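## Task

The scoop starts in the right gripper. Put it down on the table right next to the litter pan, touching only the table, concave side facing up and motionless. The pan must stay within roughly 2 to 2.5 cm of its starting spot and be rotated at most a little. No other object may be left knocked over or upside down.

## Robot and tools

Robot: two arms in a physics simulator, left_arm and right_arm, each with a parallel two-finger gripper. A loose object may occasionally get nudged by an outside push. Anything that ends up on the floor, or is set down off the table and left, means failure.

Frames. Reported hand positions (metres), orientations (end_effector_quat_wxyz), velocities and targets are in the scene frame: origin at table-top height, halfway between the two arms' nominal bases, +z up, +x outward over the table, left_arm on the +y side (arm names do not match image sides). Real bases sit slightly off nominal; a BASES line, if present, gives their calibrated places. Reported poses can be a few centimetres off, more at long reach. Offsets you send are along the current Hand target's own axes. Gripper axes: fingers point along +z, open and close along y; end_effector_position is the point between the pads, about 1 cm short of the tips.

Row layout. Every motion command uses rows of 14 numbers, always all 14 even if one arm idles: dx, dy, dz, rx, ry, rz, opening for left_arm, then the same seven for right_arm. The six pose numbers are offsets from that arm's Hand target as it stood when the action or move began, in its own axes, scaled so 1.0 = 0.6 m or 180 degrees, range -1 to 1; rx, ry, rz form a single rotation vector. They are not poses. Opening is absolute: +1 fully open (0.094 m), -1 closed. Six zeros re-command the current Hand target; a 0 opening is a real command (half open), so resend the present opening to leave a gripper alone.

Tools.
execute_actions(actions, cameras): actions is a list of actions; each action is a table of up to 15 rows, one row per 1/30 s step, the last row held for the remainder of 15 steps. All rows of an action count from the start pose of that action, and each new action starts from the updated Hand target, so repeating an offset keeps moving. An empty list just reports state and images. cameras: names, ["all"], [] for none; omitted or null means all for an empty list, none otherwise. An unknown name voids the call.
move(target, speed, blend, opening_speed, blocking, cameras): target is one 14-number row or a list of up to 15 rows, every row offset from the same starting Hand targets. Paths are straight, shorter-way rotation, end together, last at least 0.5 s and are cut at 10 s. speed: m/s, 0.002 to 2.9, default 0.25 (rotation up to twice that in rad/s), one value or one per target. blend: corner rounding in m for lists. opening_speed: change per second on the -1..1 scale, at least 0.2; use a low value to close on fragile things. blocking=false returns after 0.5 s while the move continues. Moves do not avoid obstacles or the other arm; grippers lag and overshoot more at speed, especially with a nearly straight arm. Avoid paths close past an arm's own base (shoulder posture may flip). Opening changes at a later list target are applied only once everything is at rest there. The result adds a move: line: done, off_target, moving, held or fault, plus limits (paced = pose clipped, held = steps withheld). done means within 10 mm and 2 degrees; neither done nor off_target tells you about contact.
wait(seconds 0 to 10): runs the scene with commands held; a running move continues.
stop(): brakes a running move; needs room if fast.
zoom_image(camera, region [x0,y0,x1,y1], max 504x504 px): enlarges part of the latest image from cam_head_left, cam_head_right, cam_high, cam_low, cam_left_wrist or cam_right_wrist (all 896x504).
finished_scene(scene): ends the current scene, given its number; irreversible. The goal must hold without the robot.

Controller behaviour. Commanded orientation is clipped to within 40 degrees of the measured one each step; position is favoured if both cannot be reached. Hand target in results is the last command after clipping. Grippers often rest short of it (friction, weight, up to a centimetre or more, not evidence of contact); resend the gap as an offset. An arm blocked by an object keeps pushing until you command it back past the gripper. A clearance check may withhold commands bringing an arm near the other's forearm, but not gripper-to-gripper contact. Hard hits or presses between arms, including one gripper closing on the other's fingers, can fail the scene.

Result lines. grip_measured: finger opening on the command scale (reads up to ~2.7 mm wide when empty; on a hard part up to ~3 mm narrower). Full squeeze starts about 0.05 below the first-touch reading. To release, command well above grip_measured. grip_effort_nm: gripper motor effort, negative closing, not a pad force. Joint torques include gravity, have offsets, and joints 1 to 3 wrap at ±28 N m. Joint velocities may read within noise. Step readings list positions during actions. Tool commands shows present commands. Joint ranges (rad): waist -2.618..3.054, shoulder 0..3.142, elbow 0..3.142 (straight 2.901), wrist pitch ±1.571, wrist yaw ±1.571, wrist roll ±2.094.

Motor heat: holding loads, stretching out, or pushing at unreachable poses heats motors. MOTOR HOT appears at 75 °C; at 90 °C the arm folds and idles; at 100 °C it goes limp.

Avoid: dropping or releasing the scoop while it moves, fast contacts, hard pushes, shoving the pan, toppling other items. Lower the scoop slowly, concave side up, beside the pan, open, then lift clear.

Each tool is called after "Emit:" by a JSON object that holds its "method" and its "body", one argument or row to a line.

## Session

Emit:
{"method": "execute_actions", "body": {
  "actions": []
}}

Scene clock: 0.00 s.
left_arm: end_effector_position=(+0.3190, +0.3351, +0.4129) grip_measured=+1.000 grip_effort_nm=n/a end_effector_quat_wxyz=(+0.691, +0.087, +0.714, +0.066) | right_arm: end_effector_position=(+0.4037, -0.2498, +0.3310) grip_measured=-0.623 grip_effort_nm=n/a end_effector_quat_wxyz=(+0.444, +0.392, +0.658, +0.466)
Joint positions: left_arm=[0.175 0.89 1.049 -0.194 0.194 0.224 0.094] | right_arm=[-0.179 1.172 0.985 -0.005 -0.444 1.264 0.018]
Joint velocities: within noise
Joint torques (N m): no reading
Heat: left arm: 31 °C; right arm: 32 °C.
Hand target: left_arm +0.3156, +0.3345, +0.4228; +0.701, +0.087, +0.705, +0.068 | right_arm +0.4020, -0.2493, +0.3571; +0.474, +0.366, +0.646, +0.473
Tool commands: left_gripper/opening=+1.0 right_gripper/opening=-0.979875

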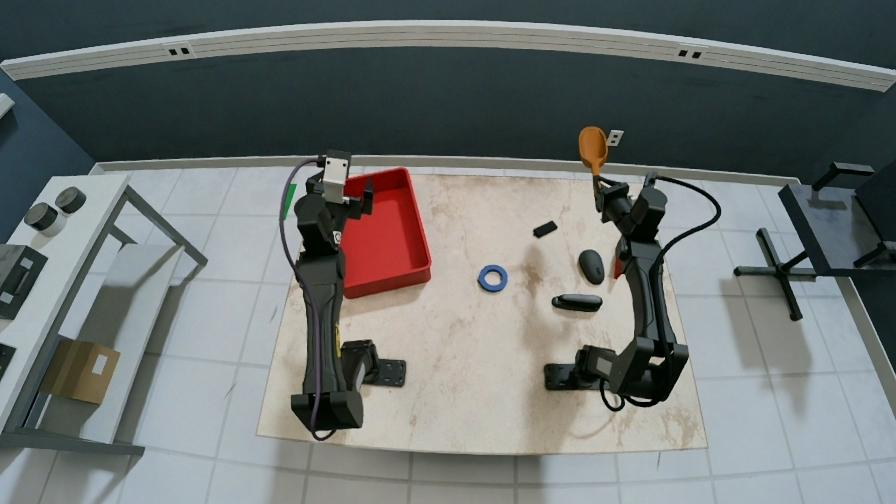

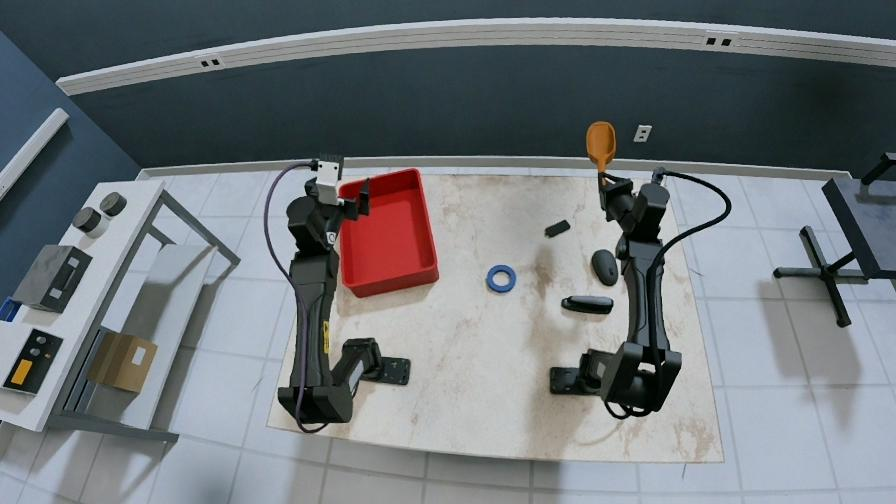

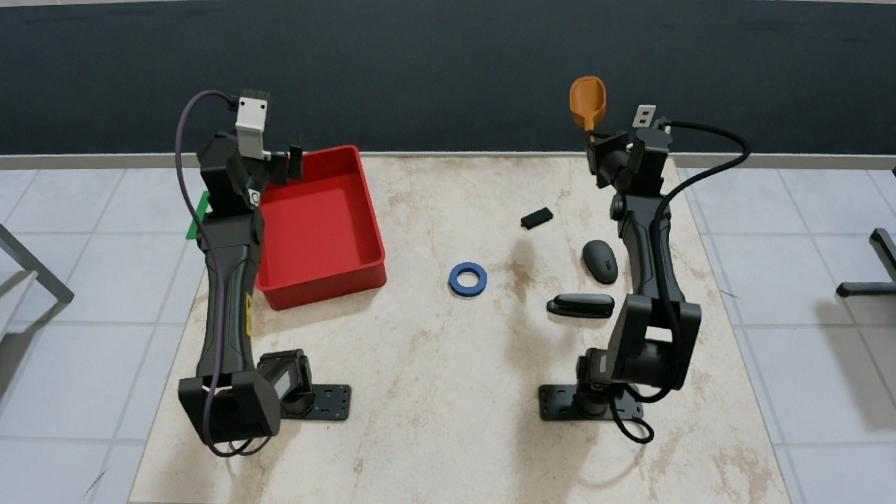

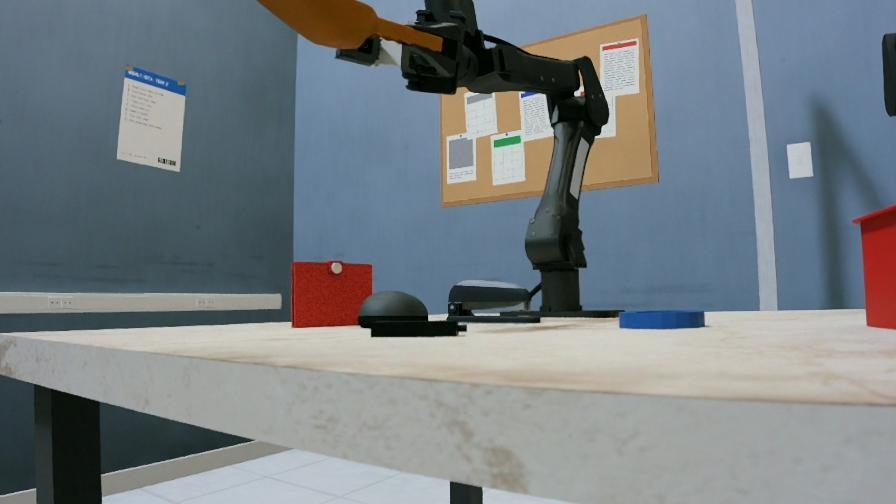

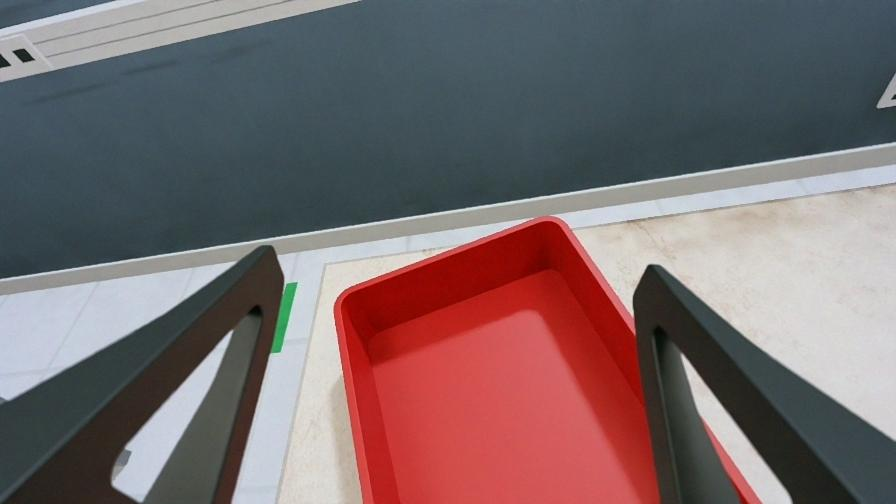

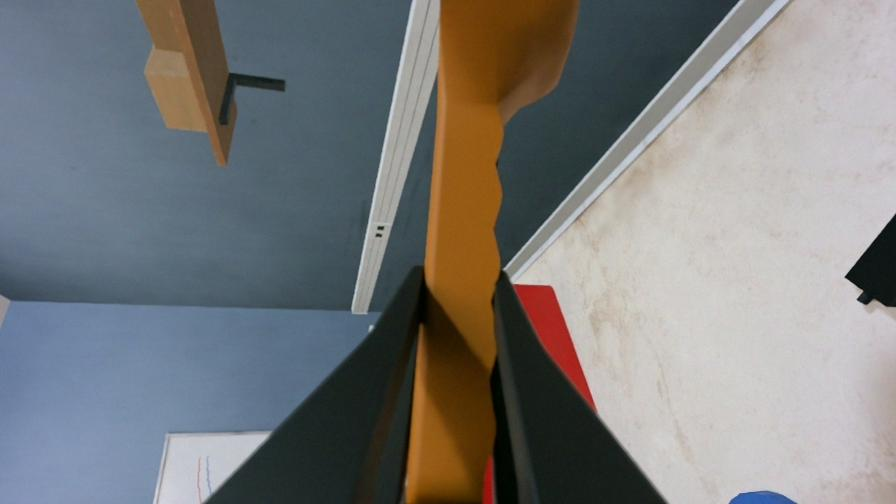

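Emit:
{"method": "zoom_image", "body": {
  "camera": "cam_head_left",
  "region": [550, 110, 690, 230]
}}

Emit:
{"method": "zoom_image", "body": {
  "camera": "cam_high",
  "region": [540, 60, 700, 200]
}}

Emit:
{"method": "zoom_image", "body": {
  "camera": "cam_low",
  "region": [230, 0, 530, 120]
}}

Emit:
{"method": "zoom_image", "body": {
  "camera": "cam_right_wrist",
  "region": [300, 0, 700, 504]
}}

Scaled by 3.600.

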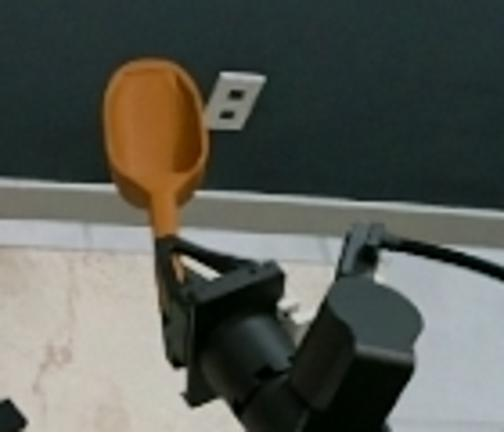

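Scaled by 3.150.

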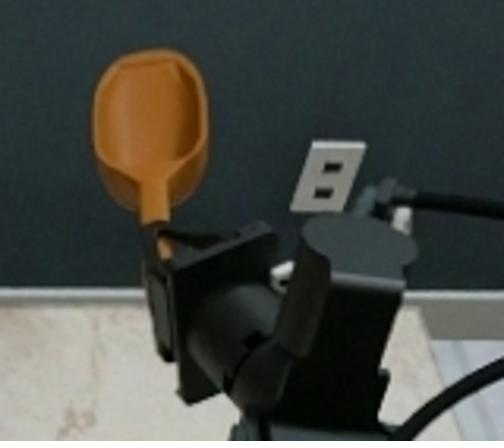

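Scaled by 1.680.

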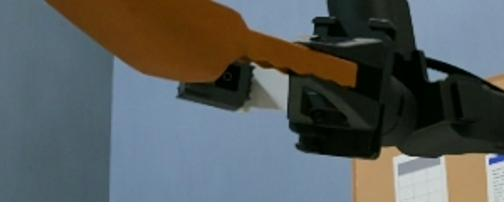

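Scaled by 1.000.

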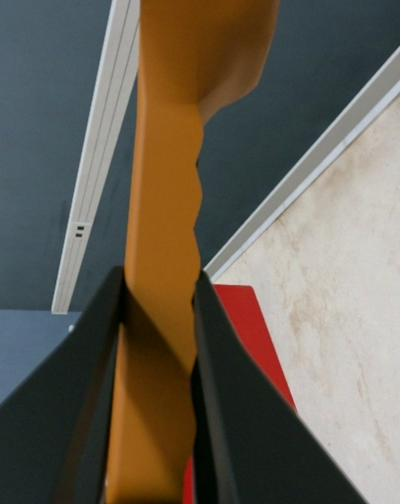

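Emit:
{"method": "move", "body": {
  "target": [0,0,0,0,0,0,1,0.662,-0.135,-0.092,0,0.175,0.06,-0.98],
  "cameras": ["all"]
}}

Emit:
{"method": "zoom_image", "body": {
  "camera": "cam_high",
  "region": [300, 160, 500, 330]
}}

Scene clock: 41.50 s.
left_arm: end_effector_position=(+0.3190, +0.3351, +0.4129) grip_measured=+1.000 grip_effort_nm=-0.002 end_effector_quat_wxyz=(+0.691, +0.087, +0.714, +0.066) | right_arm: end_effector_position=(+0.2322, +0.0764, +0.1689) grip_measured=-0.623 grip_effort_nm=-1.038 end_effector_quat_wxyz=(+0.225, +0.286, +0.727, +0.582)
Joint positions: left_arm=[0.175 0.89 1.049 -0.194 0.194 0.224 0.094] | right_arm=[1.054 1.36 0.47 0.662 0.22 1.627 0.018]
Joint torques (N m): left_arm=[-0.12 -2.33 7.71 1.85 -0.03 -0.03] | right_arm=[0.42 -4 6.74 2.5 0.26 -0.14]
Heat: left arm: 35 °C; right arm: 39 °C.
Hand target: left_arm +0.3156, +0.3345, +0.4228; +0.701, +0.087, +0.705, +0.068 | right_arm +0.2349, +0.0790, +0.1790; +0.235, +0.282, +0.714, +0.596
Off the commanded pose: left_arm 0.011 m, 2 deg | right_arm 0.011 m, 3 deg.
move: off_target (left_arm, right_arm)

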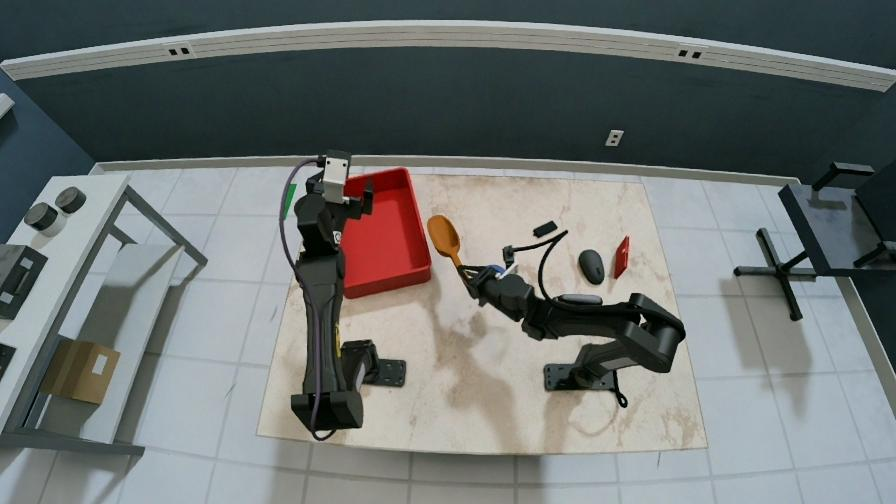

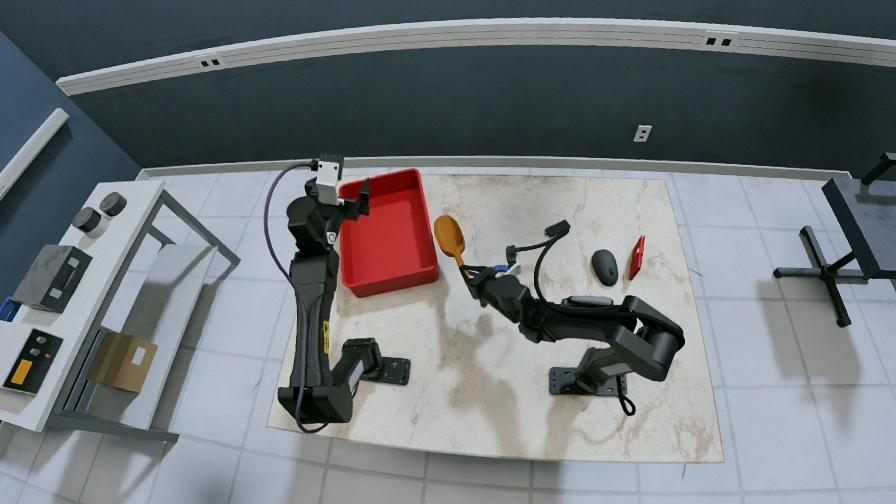

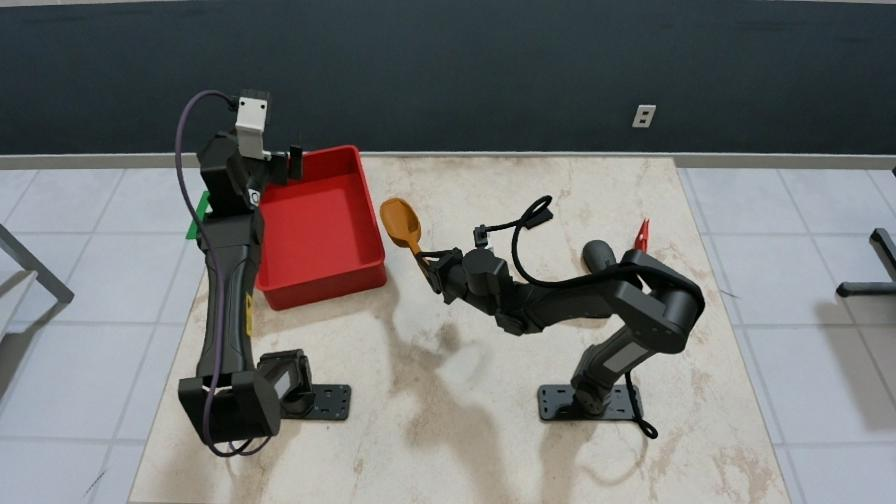

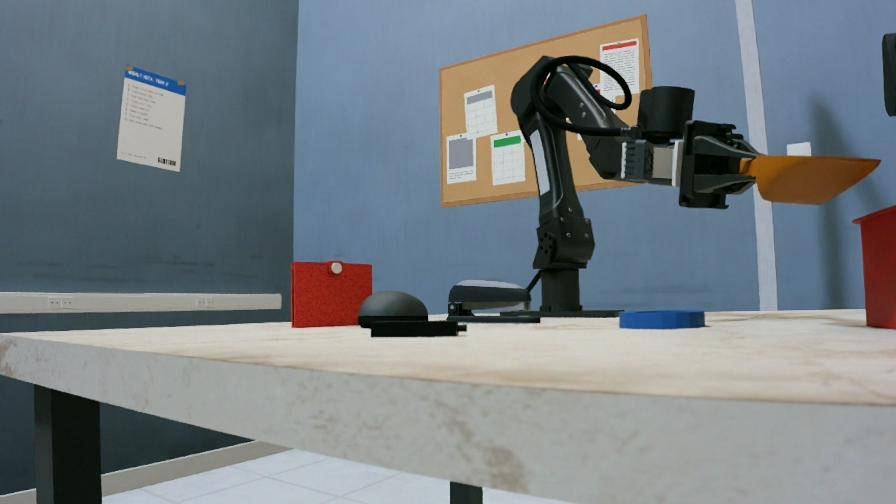

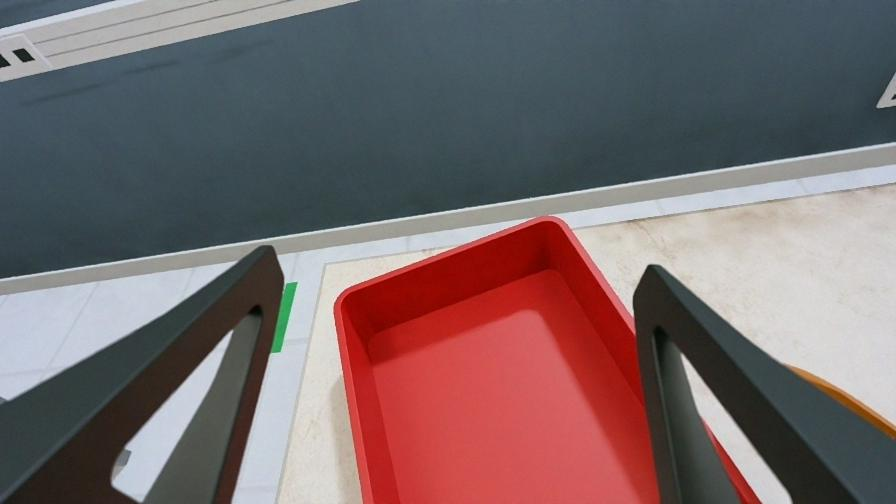

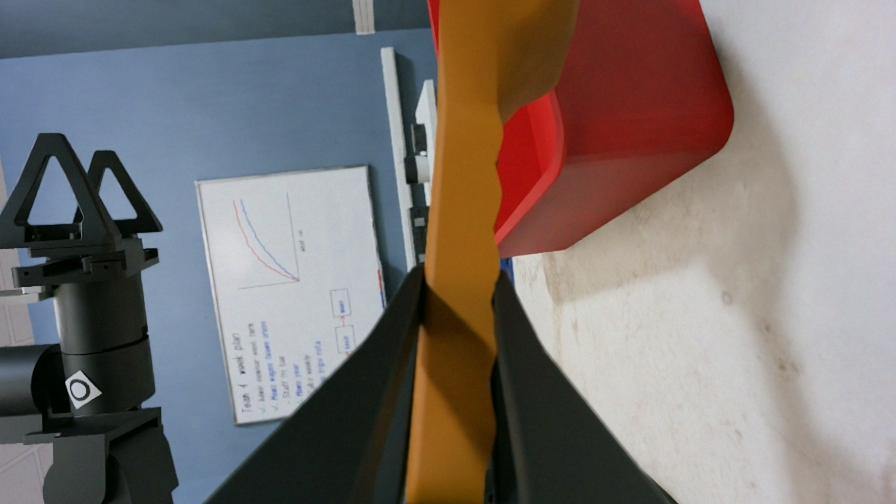

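Scaled by 2.520.

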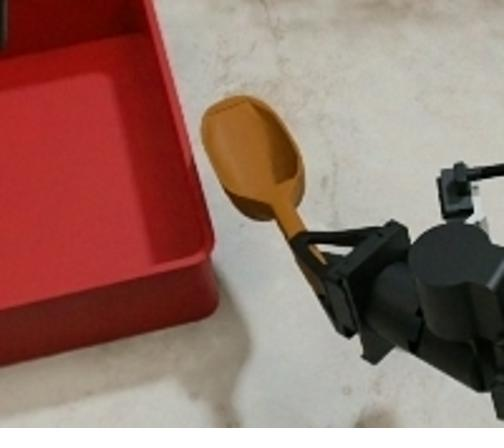

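Emit:
{"method": "move", "body": {
  "target": [0,0,0,0,0,0,1,-0.0975,-0.165,0.1215,0,-0.0655,0.0116,-0.98],
  "cameras": ["cam_high","cam_low","cam_right_wrist"],
  "speed": 0.17
}}

Emit:
{"method": "zoom_image", "body": {
  "camera": "cam_high",
  "region": [300, 160, 500, 330]
}}

Emit:
{"method": "zoom_image", "body": {
  "camera": "cam_low",
  "region": [600, 180, 896, 380]
}}

Scene clock: 53.03 s.
left_arm: end_effector_position=(+0.3190, +0.3351, +0.4129) grip_measured=+1.000 grip_effort_nm=-0.007 end_effector_quat_wxyz=(+0.691, +0.087, +0.714, +0.066) | right_arm: end_effector_position=(+0.3065, +0.0786, +0.0619) grip_measured=-0.623 grip_effort_nm=-1.033 end_effector_quat_wxyz=(+0.282, +0.354, +0.694, +0.560)
Joint positions: left_arm=[0.175 0.89 1.049 -0.194 0.194 0.224 0.094] | right_arm=[0.944 2.03 0.539 1.265 0.304 1.644 0.018]
Joint torques (N m): left_arm=[-0.03 -2.35 7.68 1.84 -0.01 -0.03] | right_arm=[-0.7 -6.68 4.97 2.37 0.27 -0.13]
Heat: left arm: 36 °C; right arm: 40 °C.
Hand target: left_arm +0.3156, +0.3345, +0.4228; +0.701, +0.087, +0.705, +0.068 | right_arm +0.3145, +0.0786, +0.0685; +0.296, +0.355, +0.680, +0.568
Off the commanded pose: left_arm 0.011 m, 2 deg | right_arm 0.010 m, 2 deg.
move: off_target (left_arm)
Images, in order (width x height): cam_high 896x504, cam_low 896x504, cam_right_wrist 896x504.

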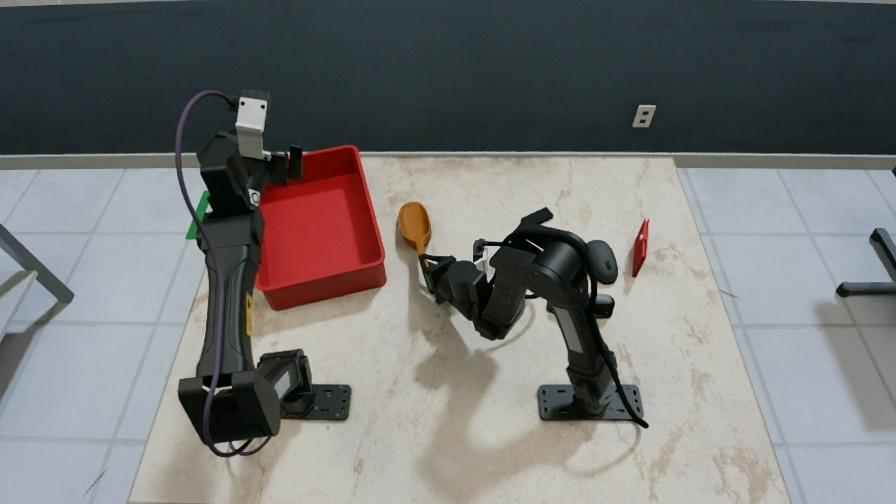

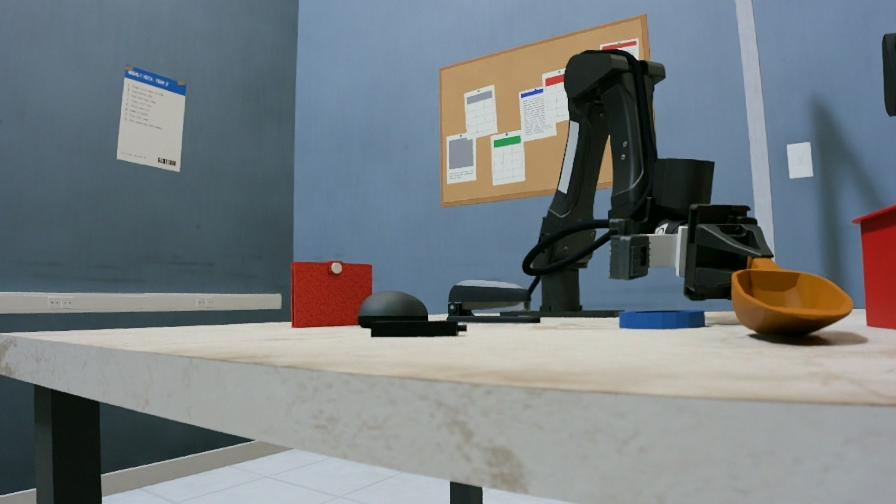

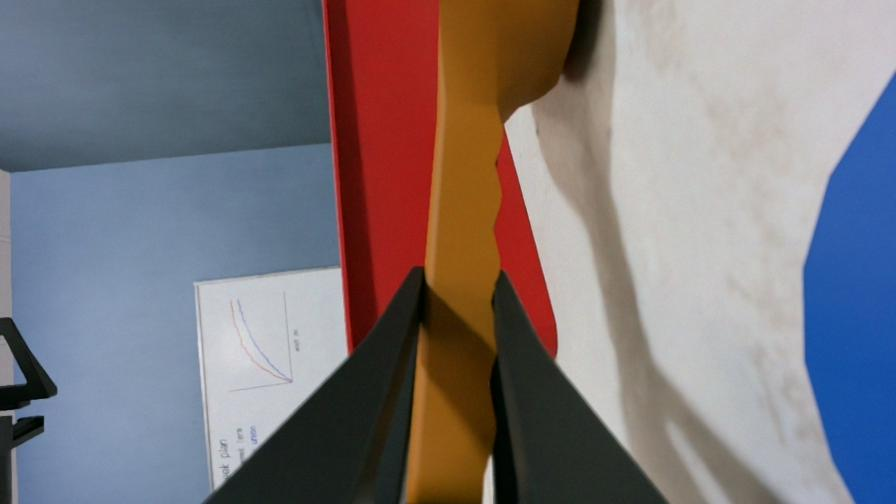

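Scaled by 2.520.

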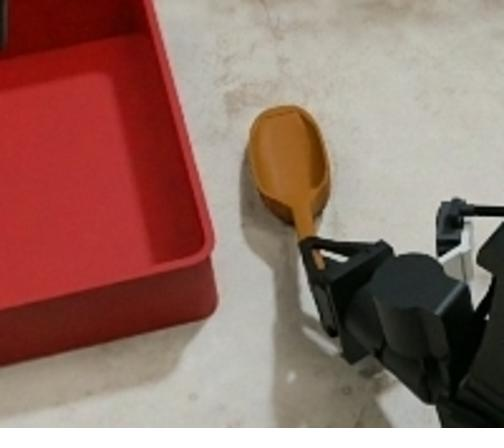

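Scaled by 1.703.

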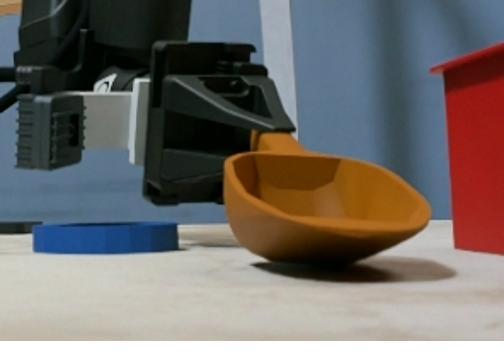

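Emit:
{"method": "move", "body": {
  "target": [0,0,0,0,0,0,1,0.041,-0.018,0.032,0,0,0,-0.98],
  "cameras": ["cam_high","cam_low"],
  "speed": 0.08
}}

Emit:
{"method": "zoom_image", "body": {
  "camera": "cam_high",
  "region": [300, 160, 500, 330]
}}

Emit:
{"method": "zoom_image", "body": {
  "camera": "cam_low",
  "region": [600, 180, 896, 380]
}}

Scene clock: 59.73 s.
left_arm: end_effector_position=(+0.3190, +0.3351, +0.4129) grip_measured=+1.000 grip_effort_nm=-0.002 end_effector_quat_wxyz=(+0.691, +0.087, +0.714, +0.066) | right_arm: end_effector_position=(+0.3130, +0.1055, +0.0577) grip_measured=-0.623 grip_effort_nm=-1.038 end_effector_quat_wxyz=(+0.291, +0.355, +0.682, +0.570)
Joint positions: left_arm=[0.175 0.89 1.049 -0.194 0.194 0.224 0.094] | right_arm=[0.987 2.13 0.648 1.287 0.362 1.649 0.018]
Joint torques (N m): left_arm=[-0.12 -2.3 7.71 1.83 -0.02 -0.05] | right_arm=[0.69 -6.98 4.96 2.04 0.24 -0.09]
Heat: left arm: 36 °C; right arm: 40 °C.
Hand target: left_arm +0.3156, +0.3345, +0.4228; +0.701, +0.087, +0.705, +0.068 | right_arm +0.3144, +0.1085, +0.0546; +0.297, +0.355, +0.680, +0.568
Off the commanded pose: left_arm 0.011 m, 2 deg | right_arm 0.005 m, 1 deg.
move: off_target (left_arm)
Images, in order (width x height): cam_high 896x504, cam_low 896x504.

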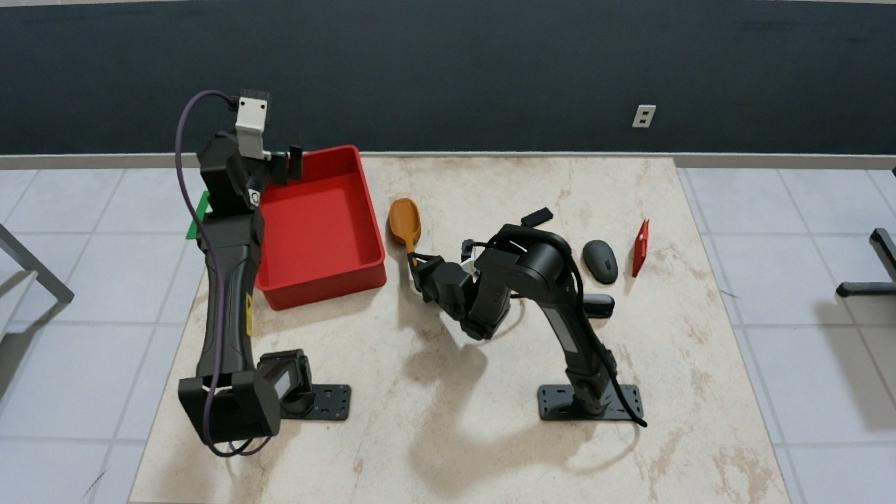

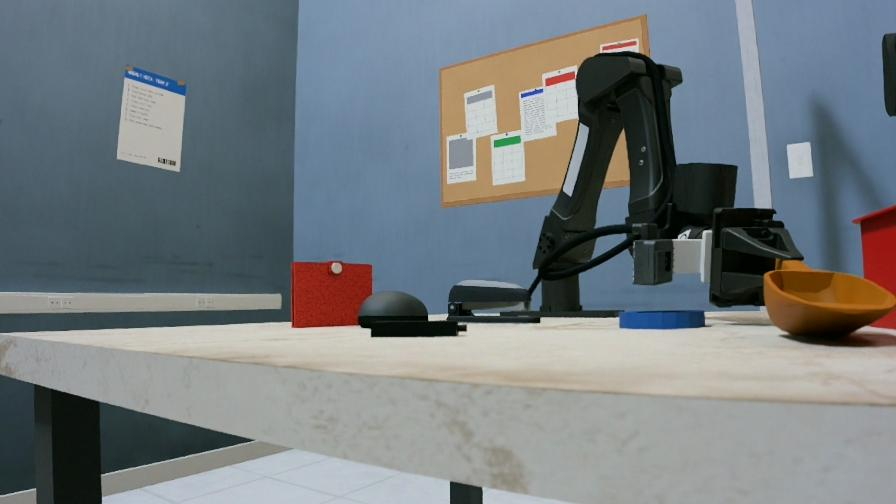

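Scaled by 2.520.

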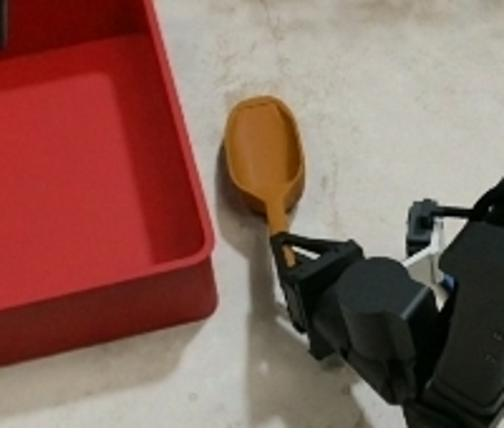

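Scaled by 1.703.

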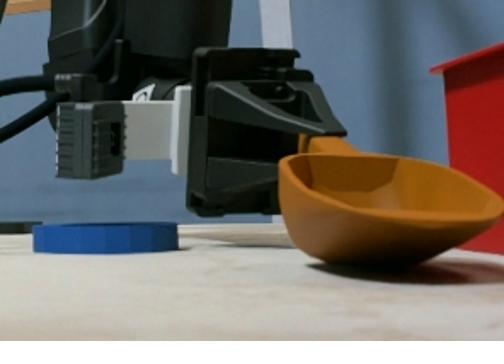

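Emit:
{"method": "move", "body": {
  "target": [0,0,0,0,0,0,1,0,0,0,0,0,0,0.3],
  "opening_speed": 0.35,
  "cameras": ["cam_high","cam_low","cam_right_wrist"]
}}

Emit:
{"method": "zoom_image", "body": {
  "camera": "cam_high",
  "region": [300, 160, 500, 330]
}}

Emit:
{"method": "zoom_image", "body": {
  "camera": "cam_low",
  "region": [600, 180, 896, 380]
}}

Scene clock: 68.57 s.
left_arm: end_effector_position=(+0.3190, +0.3351, +0.4129) grip_measured=+1.000 grip_effort_nm=-0.002 end_effector_quat_wxyz=(+0.691, +0.087, +0.714, +0.066) | right_arm: end_effector_position=(+0.3130, +0.1055, +0.0577) grip_measured=+0.298 grip_effort_nm=0.100 end_effector_quat_wxyz=(+0.291, +0.356, +0.681, +0.570)
Joint positions: left_arm=[0.175 0.89 1.049 -0.194 0.194 0.224 0.094] | right_arm=[0.987 2.13 0.648 1.287 0.363 1.651 0.061]
Joint torques (N m): left_arm=[-0.06 -2.33 7.76 1.83 -0.02 -0.04] | right_arm=[0.62 -7.02 5.03 2.05 0.24 -0.11]
Heat: left arm: 36 °C; right arm: 40 °C.
Hand target: left_arm +0.3156, +0.3345, +0.4228; +0.701, +0.087, +0.705, +0.068 | right_arm +0.3144, +0.1084, +0.0546; +0.297, +0.355, +0.680, +0.568
Off the commanded pose: left_arm 0.011 m, 2 deg | right_arm 0.004 m, 1 deg.
move: off_target (left_arm)
Images, in order (width x height): cam_high 896x504, cam_low 896x504, cam_right_wrist 896x504.

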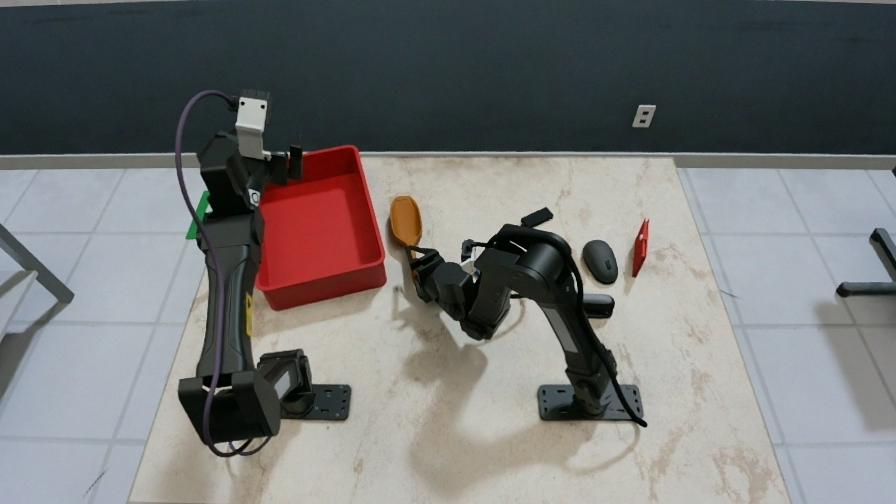

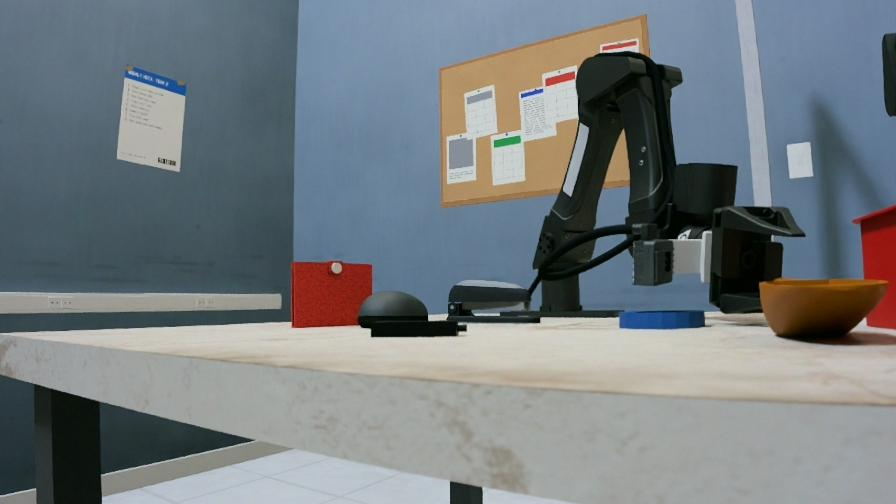

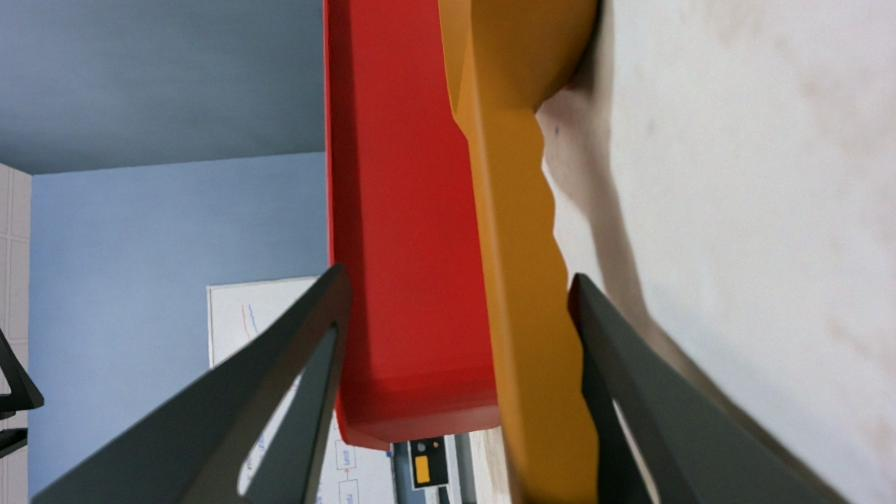

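Scaled by 2.520.

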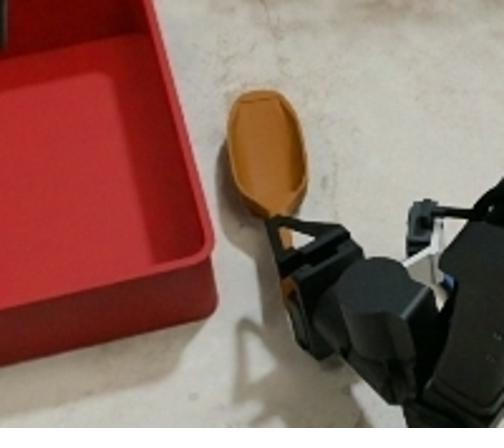

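Scaled by 1.703.

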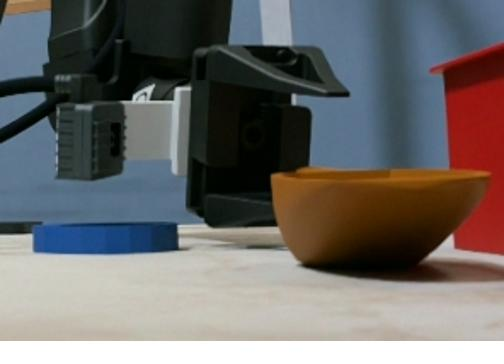

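Emit:
{"method": "move", "body": {
  "target": [
    [0,0,0,0,0,0,1,-0.03,0.009,0.051,0,0,0,0.3],
    [0,0,0,0,0,0,1,-0.03,0.009,0.051,0,0,0,0.7]
  ],
  "speed": 0.4,
  "opening_speed": 0.5,
  "cameras": ["cam_high","cam_low","cam_right_wrist"]
}}

Emit:
{"method": "zoom_image", "body": {
  "camera": "cam_high",
  "region": [300, 160, 500, 330]
}}

Scene clock: 74.37 s.
left_arm: end_effector_position=(+0.3190, +0.3351, +0.4129) grip_measured=+1.000 grip_effort_nm=-0.007 end_effector_quat_wxyz=(+0.691, +0.087, +0.714, +0.066) | right_arm: end_effector_position=(+0.3464, +0.1088, +0.0573) grip_measured=+0.698 grip_effort_nm=0.095 end_effector_quat_wxyz=(+0.288, +0.362, +0.678, +0.572)
Joint positions: left_arm=[0.175 0.89 1.049 -0.194 0.194 0.224 0.094] | right_arm=[0.911 2.171 0.744 1.238 0.293 1.649 0.08]
Joint torques (N m): left_arm=[-0.06 -2.39 7.77 1.82 0 -0.03] | right_arm=[-0.17 -7.8 5.65 1.97 0.09 -0.26]
Heat: left arm: 37 °C; right arm: 40 °C.
Hand target: left_arm +0.3156, +0.3345, +0.4228; +0.701, +0.087, +0.705, +0.068 | right_arm +0.3501, +0.1115, +0.0545; +0.297, +0.355, +0.680, +0.568
Off the commanded pose: left_arm 0.011 m, 2 deg | right_arm 0.005 m, 1 deg.
move: off_target (left_arm)
Images, in order (width x height): cam_high 896x504, cam_low 896x504, cam_right_wrist 896x504.

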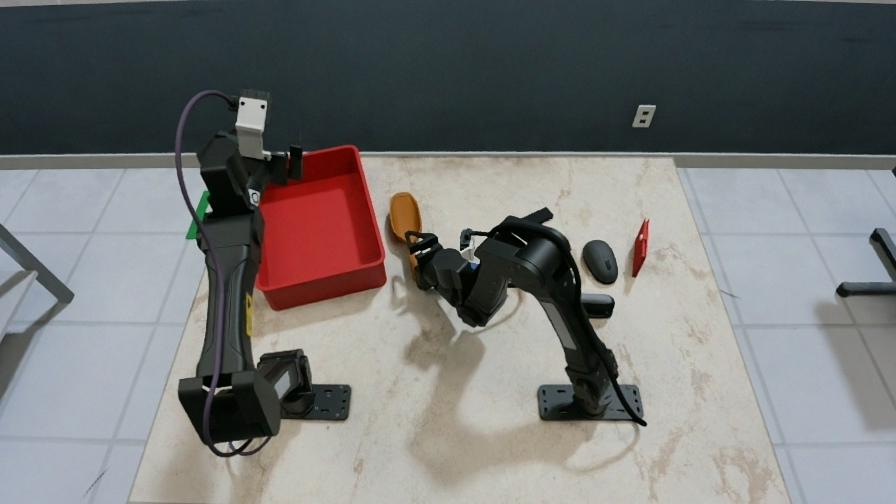

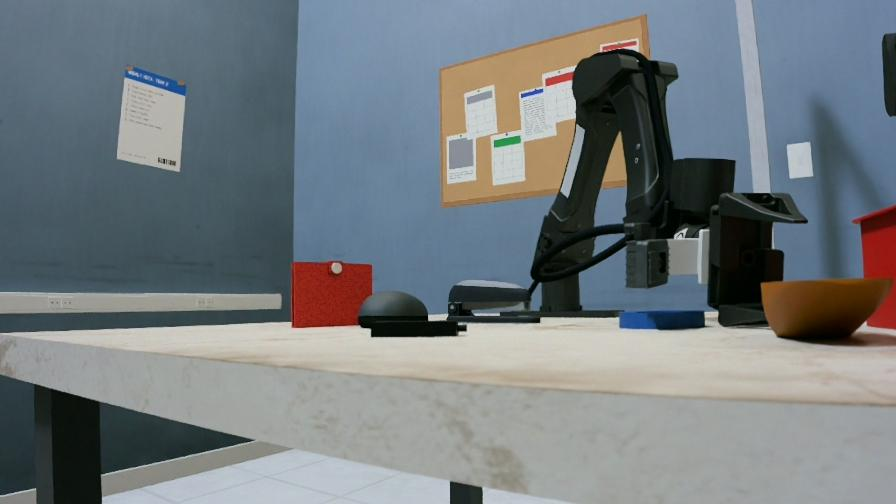

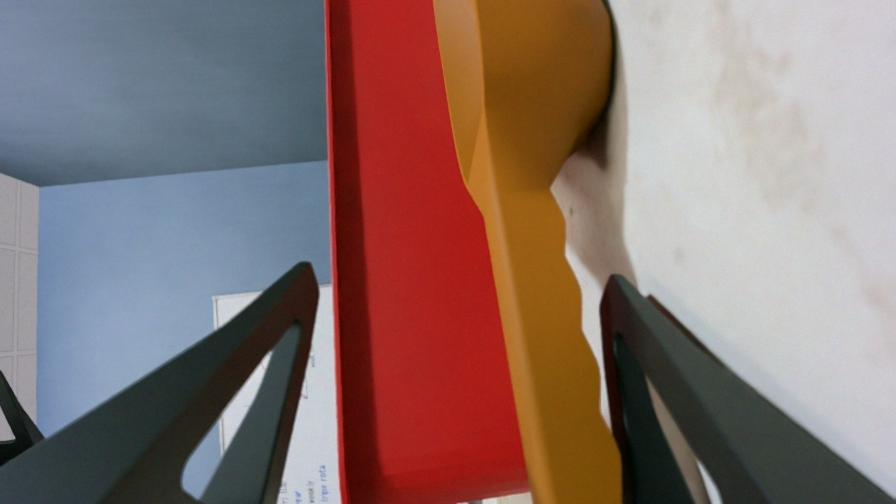

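Scaled by 2.520.

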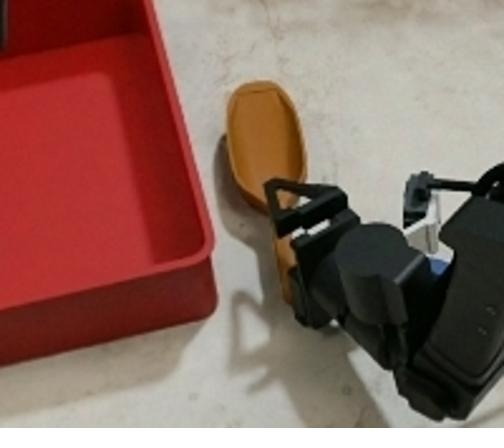

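Emit:
{"method": "move", "body": {
  "target": [0,0,0,0,0,0,1,0,-0.027,-0.164,0,0,0,0.7],
  "speed": 0.12,
  "cameras": ["cam_high","cam_low","cam_right_wrist"]
}}

Emit:
{"method": "zoom_image", "body": {
  "camera": "cam_high",
  "region": [300, 160, 500, 330]
}}

Scene clock: 80.60 s.
left_arm: end_effector_position=(+0.3190, +0.3351, +0.4129) grip_measured=+1.000 grip_effort_nm=-0.007 end_effector_quat_wxyz=(+0.691, +0.087, +0.714, +0.066) | right_arm: end_effector_position=(+0.2758, +0.0596, +0.0510) grip_measured=+0.698 grip_effort_nm=0.105 end_effector_quat_wxyz=(+0.289, +0.366, +0.689, +0.556)
Joint positions: left_arm=[0.175 0.89 1.049 -0.194 0.194 0.224 0.094] | right_arm=[1.018 2.041 0.413 1.391 0.404 1.674 0.08]
Joint torques (N m): left_arm=[-0.05 -2.32 7.69 1.81 -0.01 -0.03] | right_arm=[1.28 -6.52 -0.34 2.91 0.2 -0.24]
Heat: left arm: 37 °C; right arm: 41 °C.
Hand target: left_arm +0.3156, +0.3345, +0.4228; +0.701, +0.087, +0.705, +0.068 | right_arm +0.2684, +0.0544, +0.0560; +0.297, +0.355, +0.680, +0.568
Off the commanded pose: left_arm 0.011 m, 2 deg | right_arm 0.010 m, 2 deg.
move: off_target (left_arm)
Images, in order (width x height): cam_high 896x504, cam_low 896x504, cam_right_wrist 896x504.

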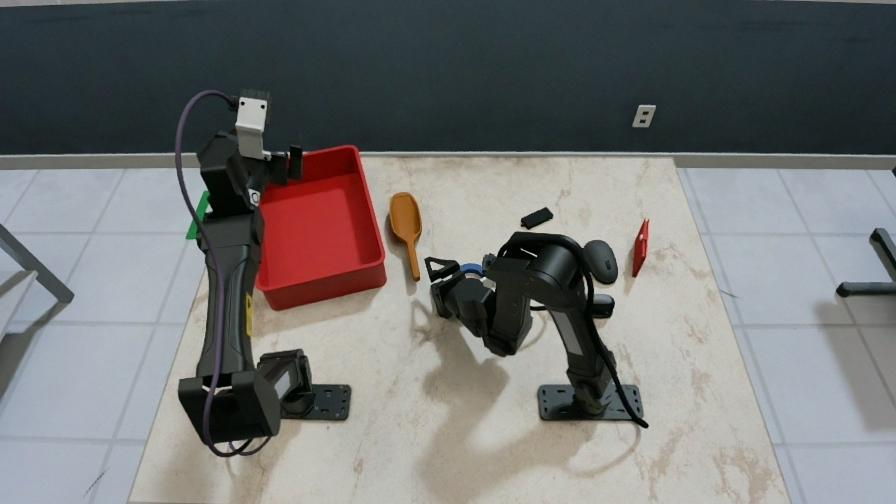

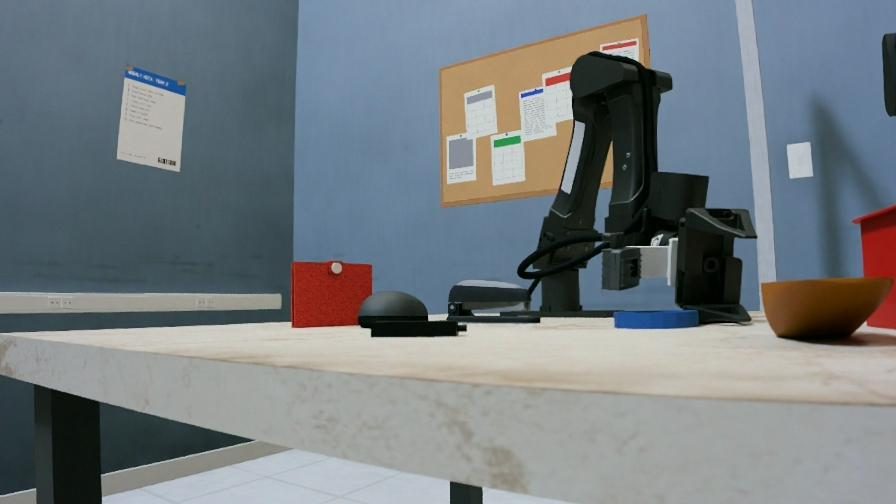

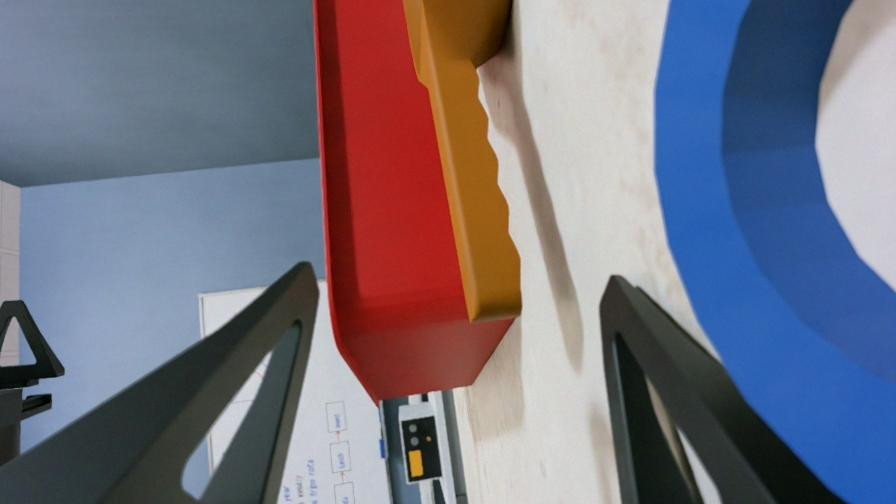

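Scaled by 2.520.

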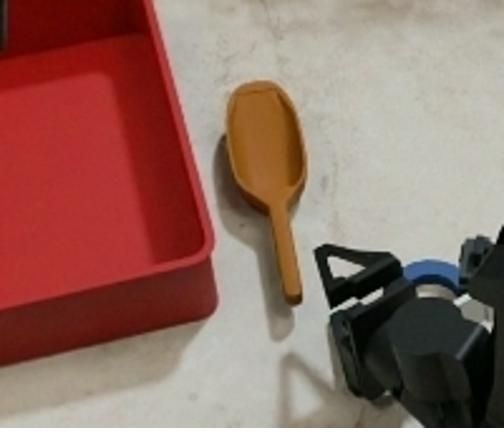

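Emit:
{"method": "finished_scene", "body": {
  "scene": 3
}}

The scene is finished: the task was done.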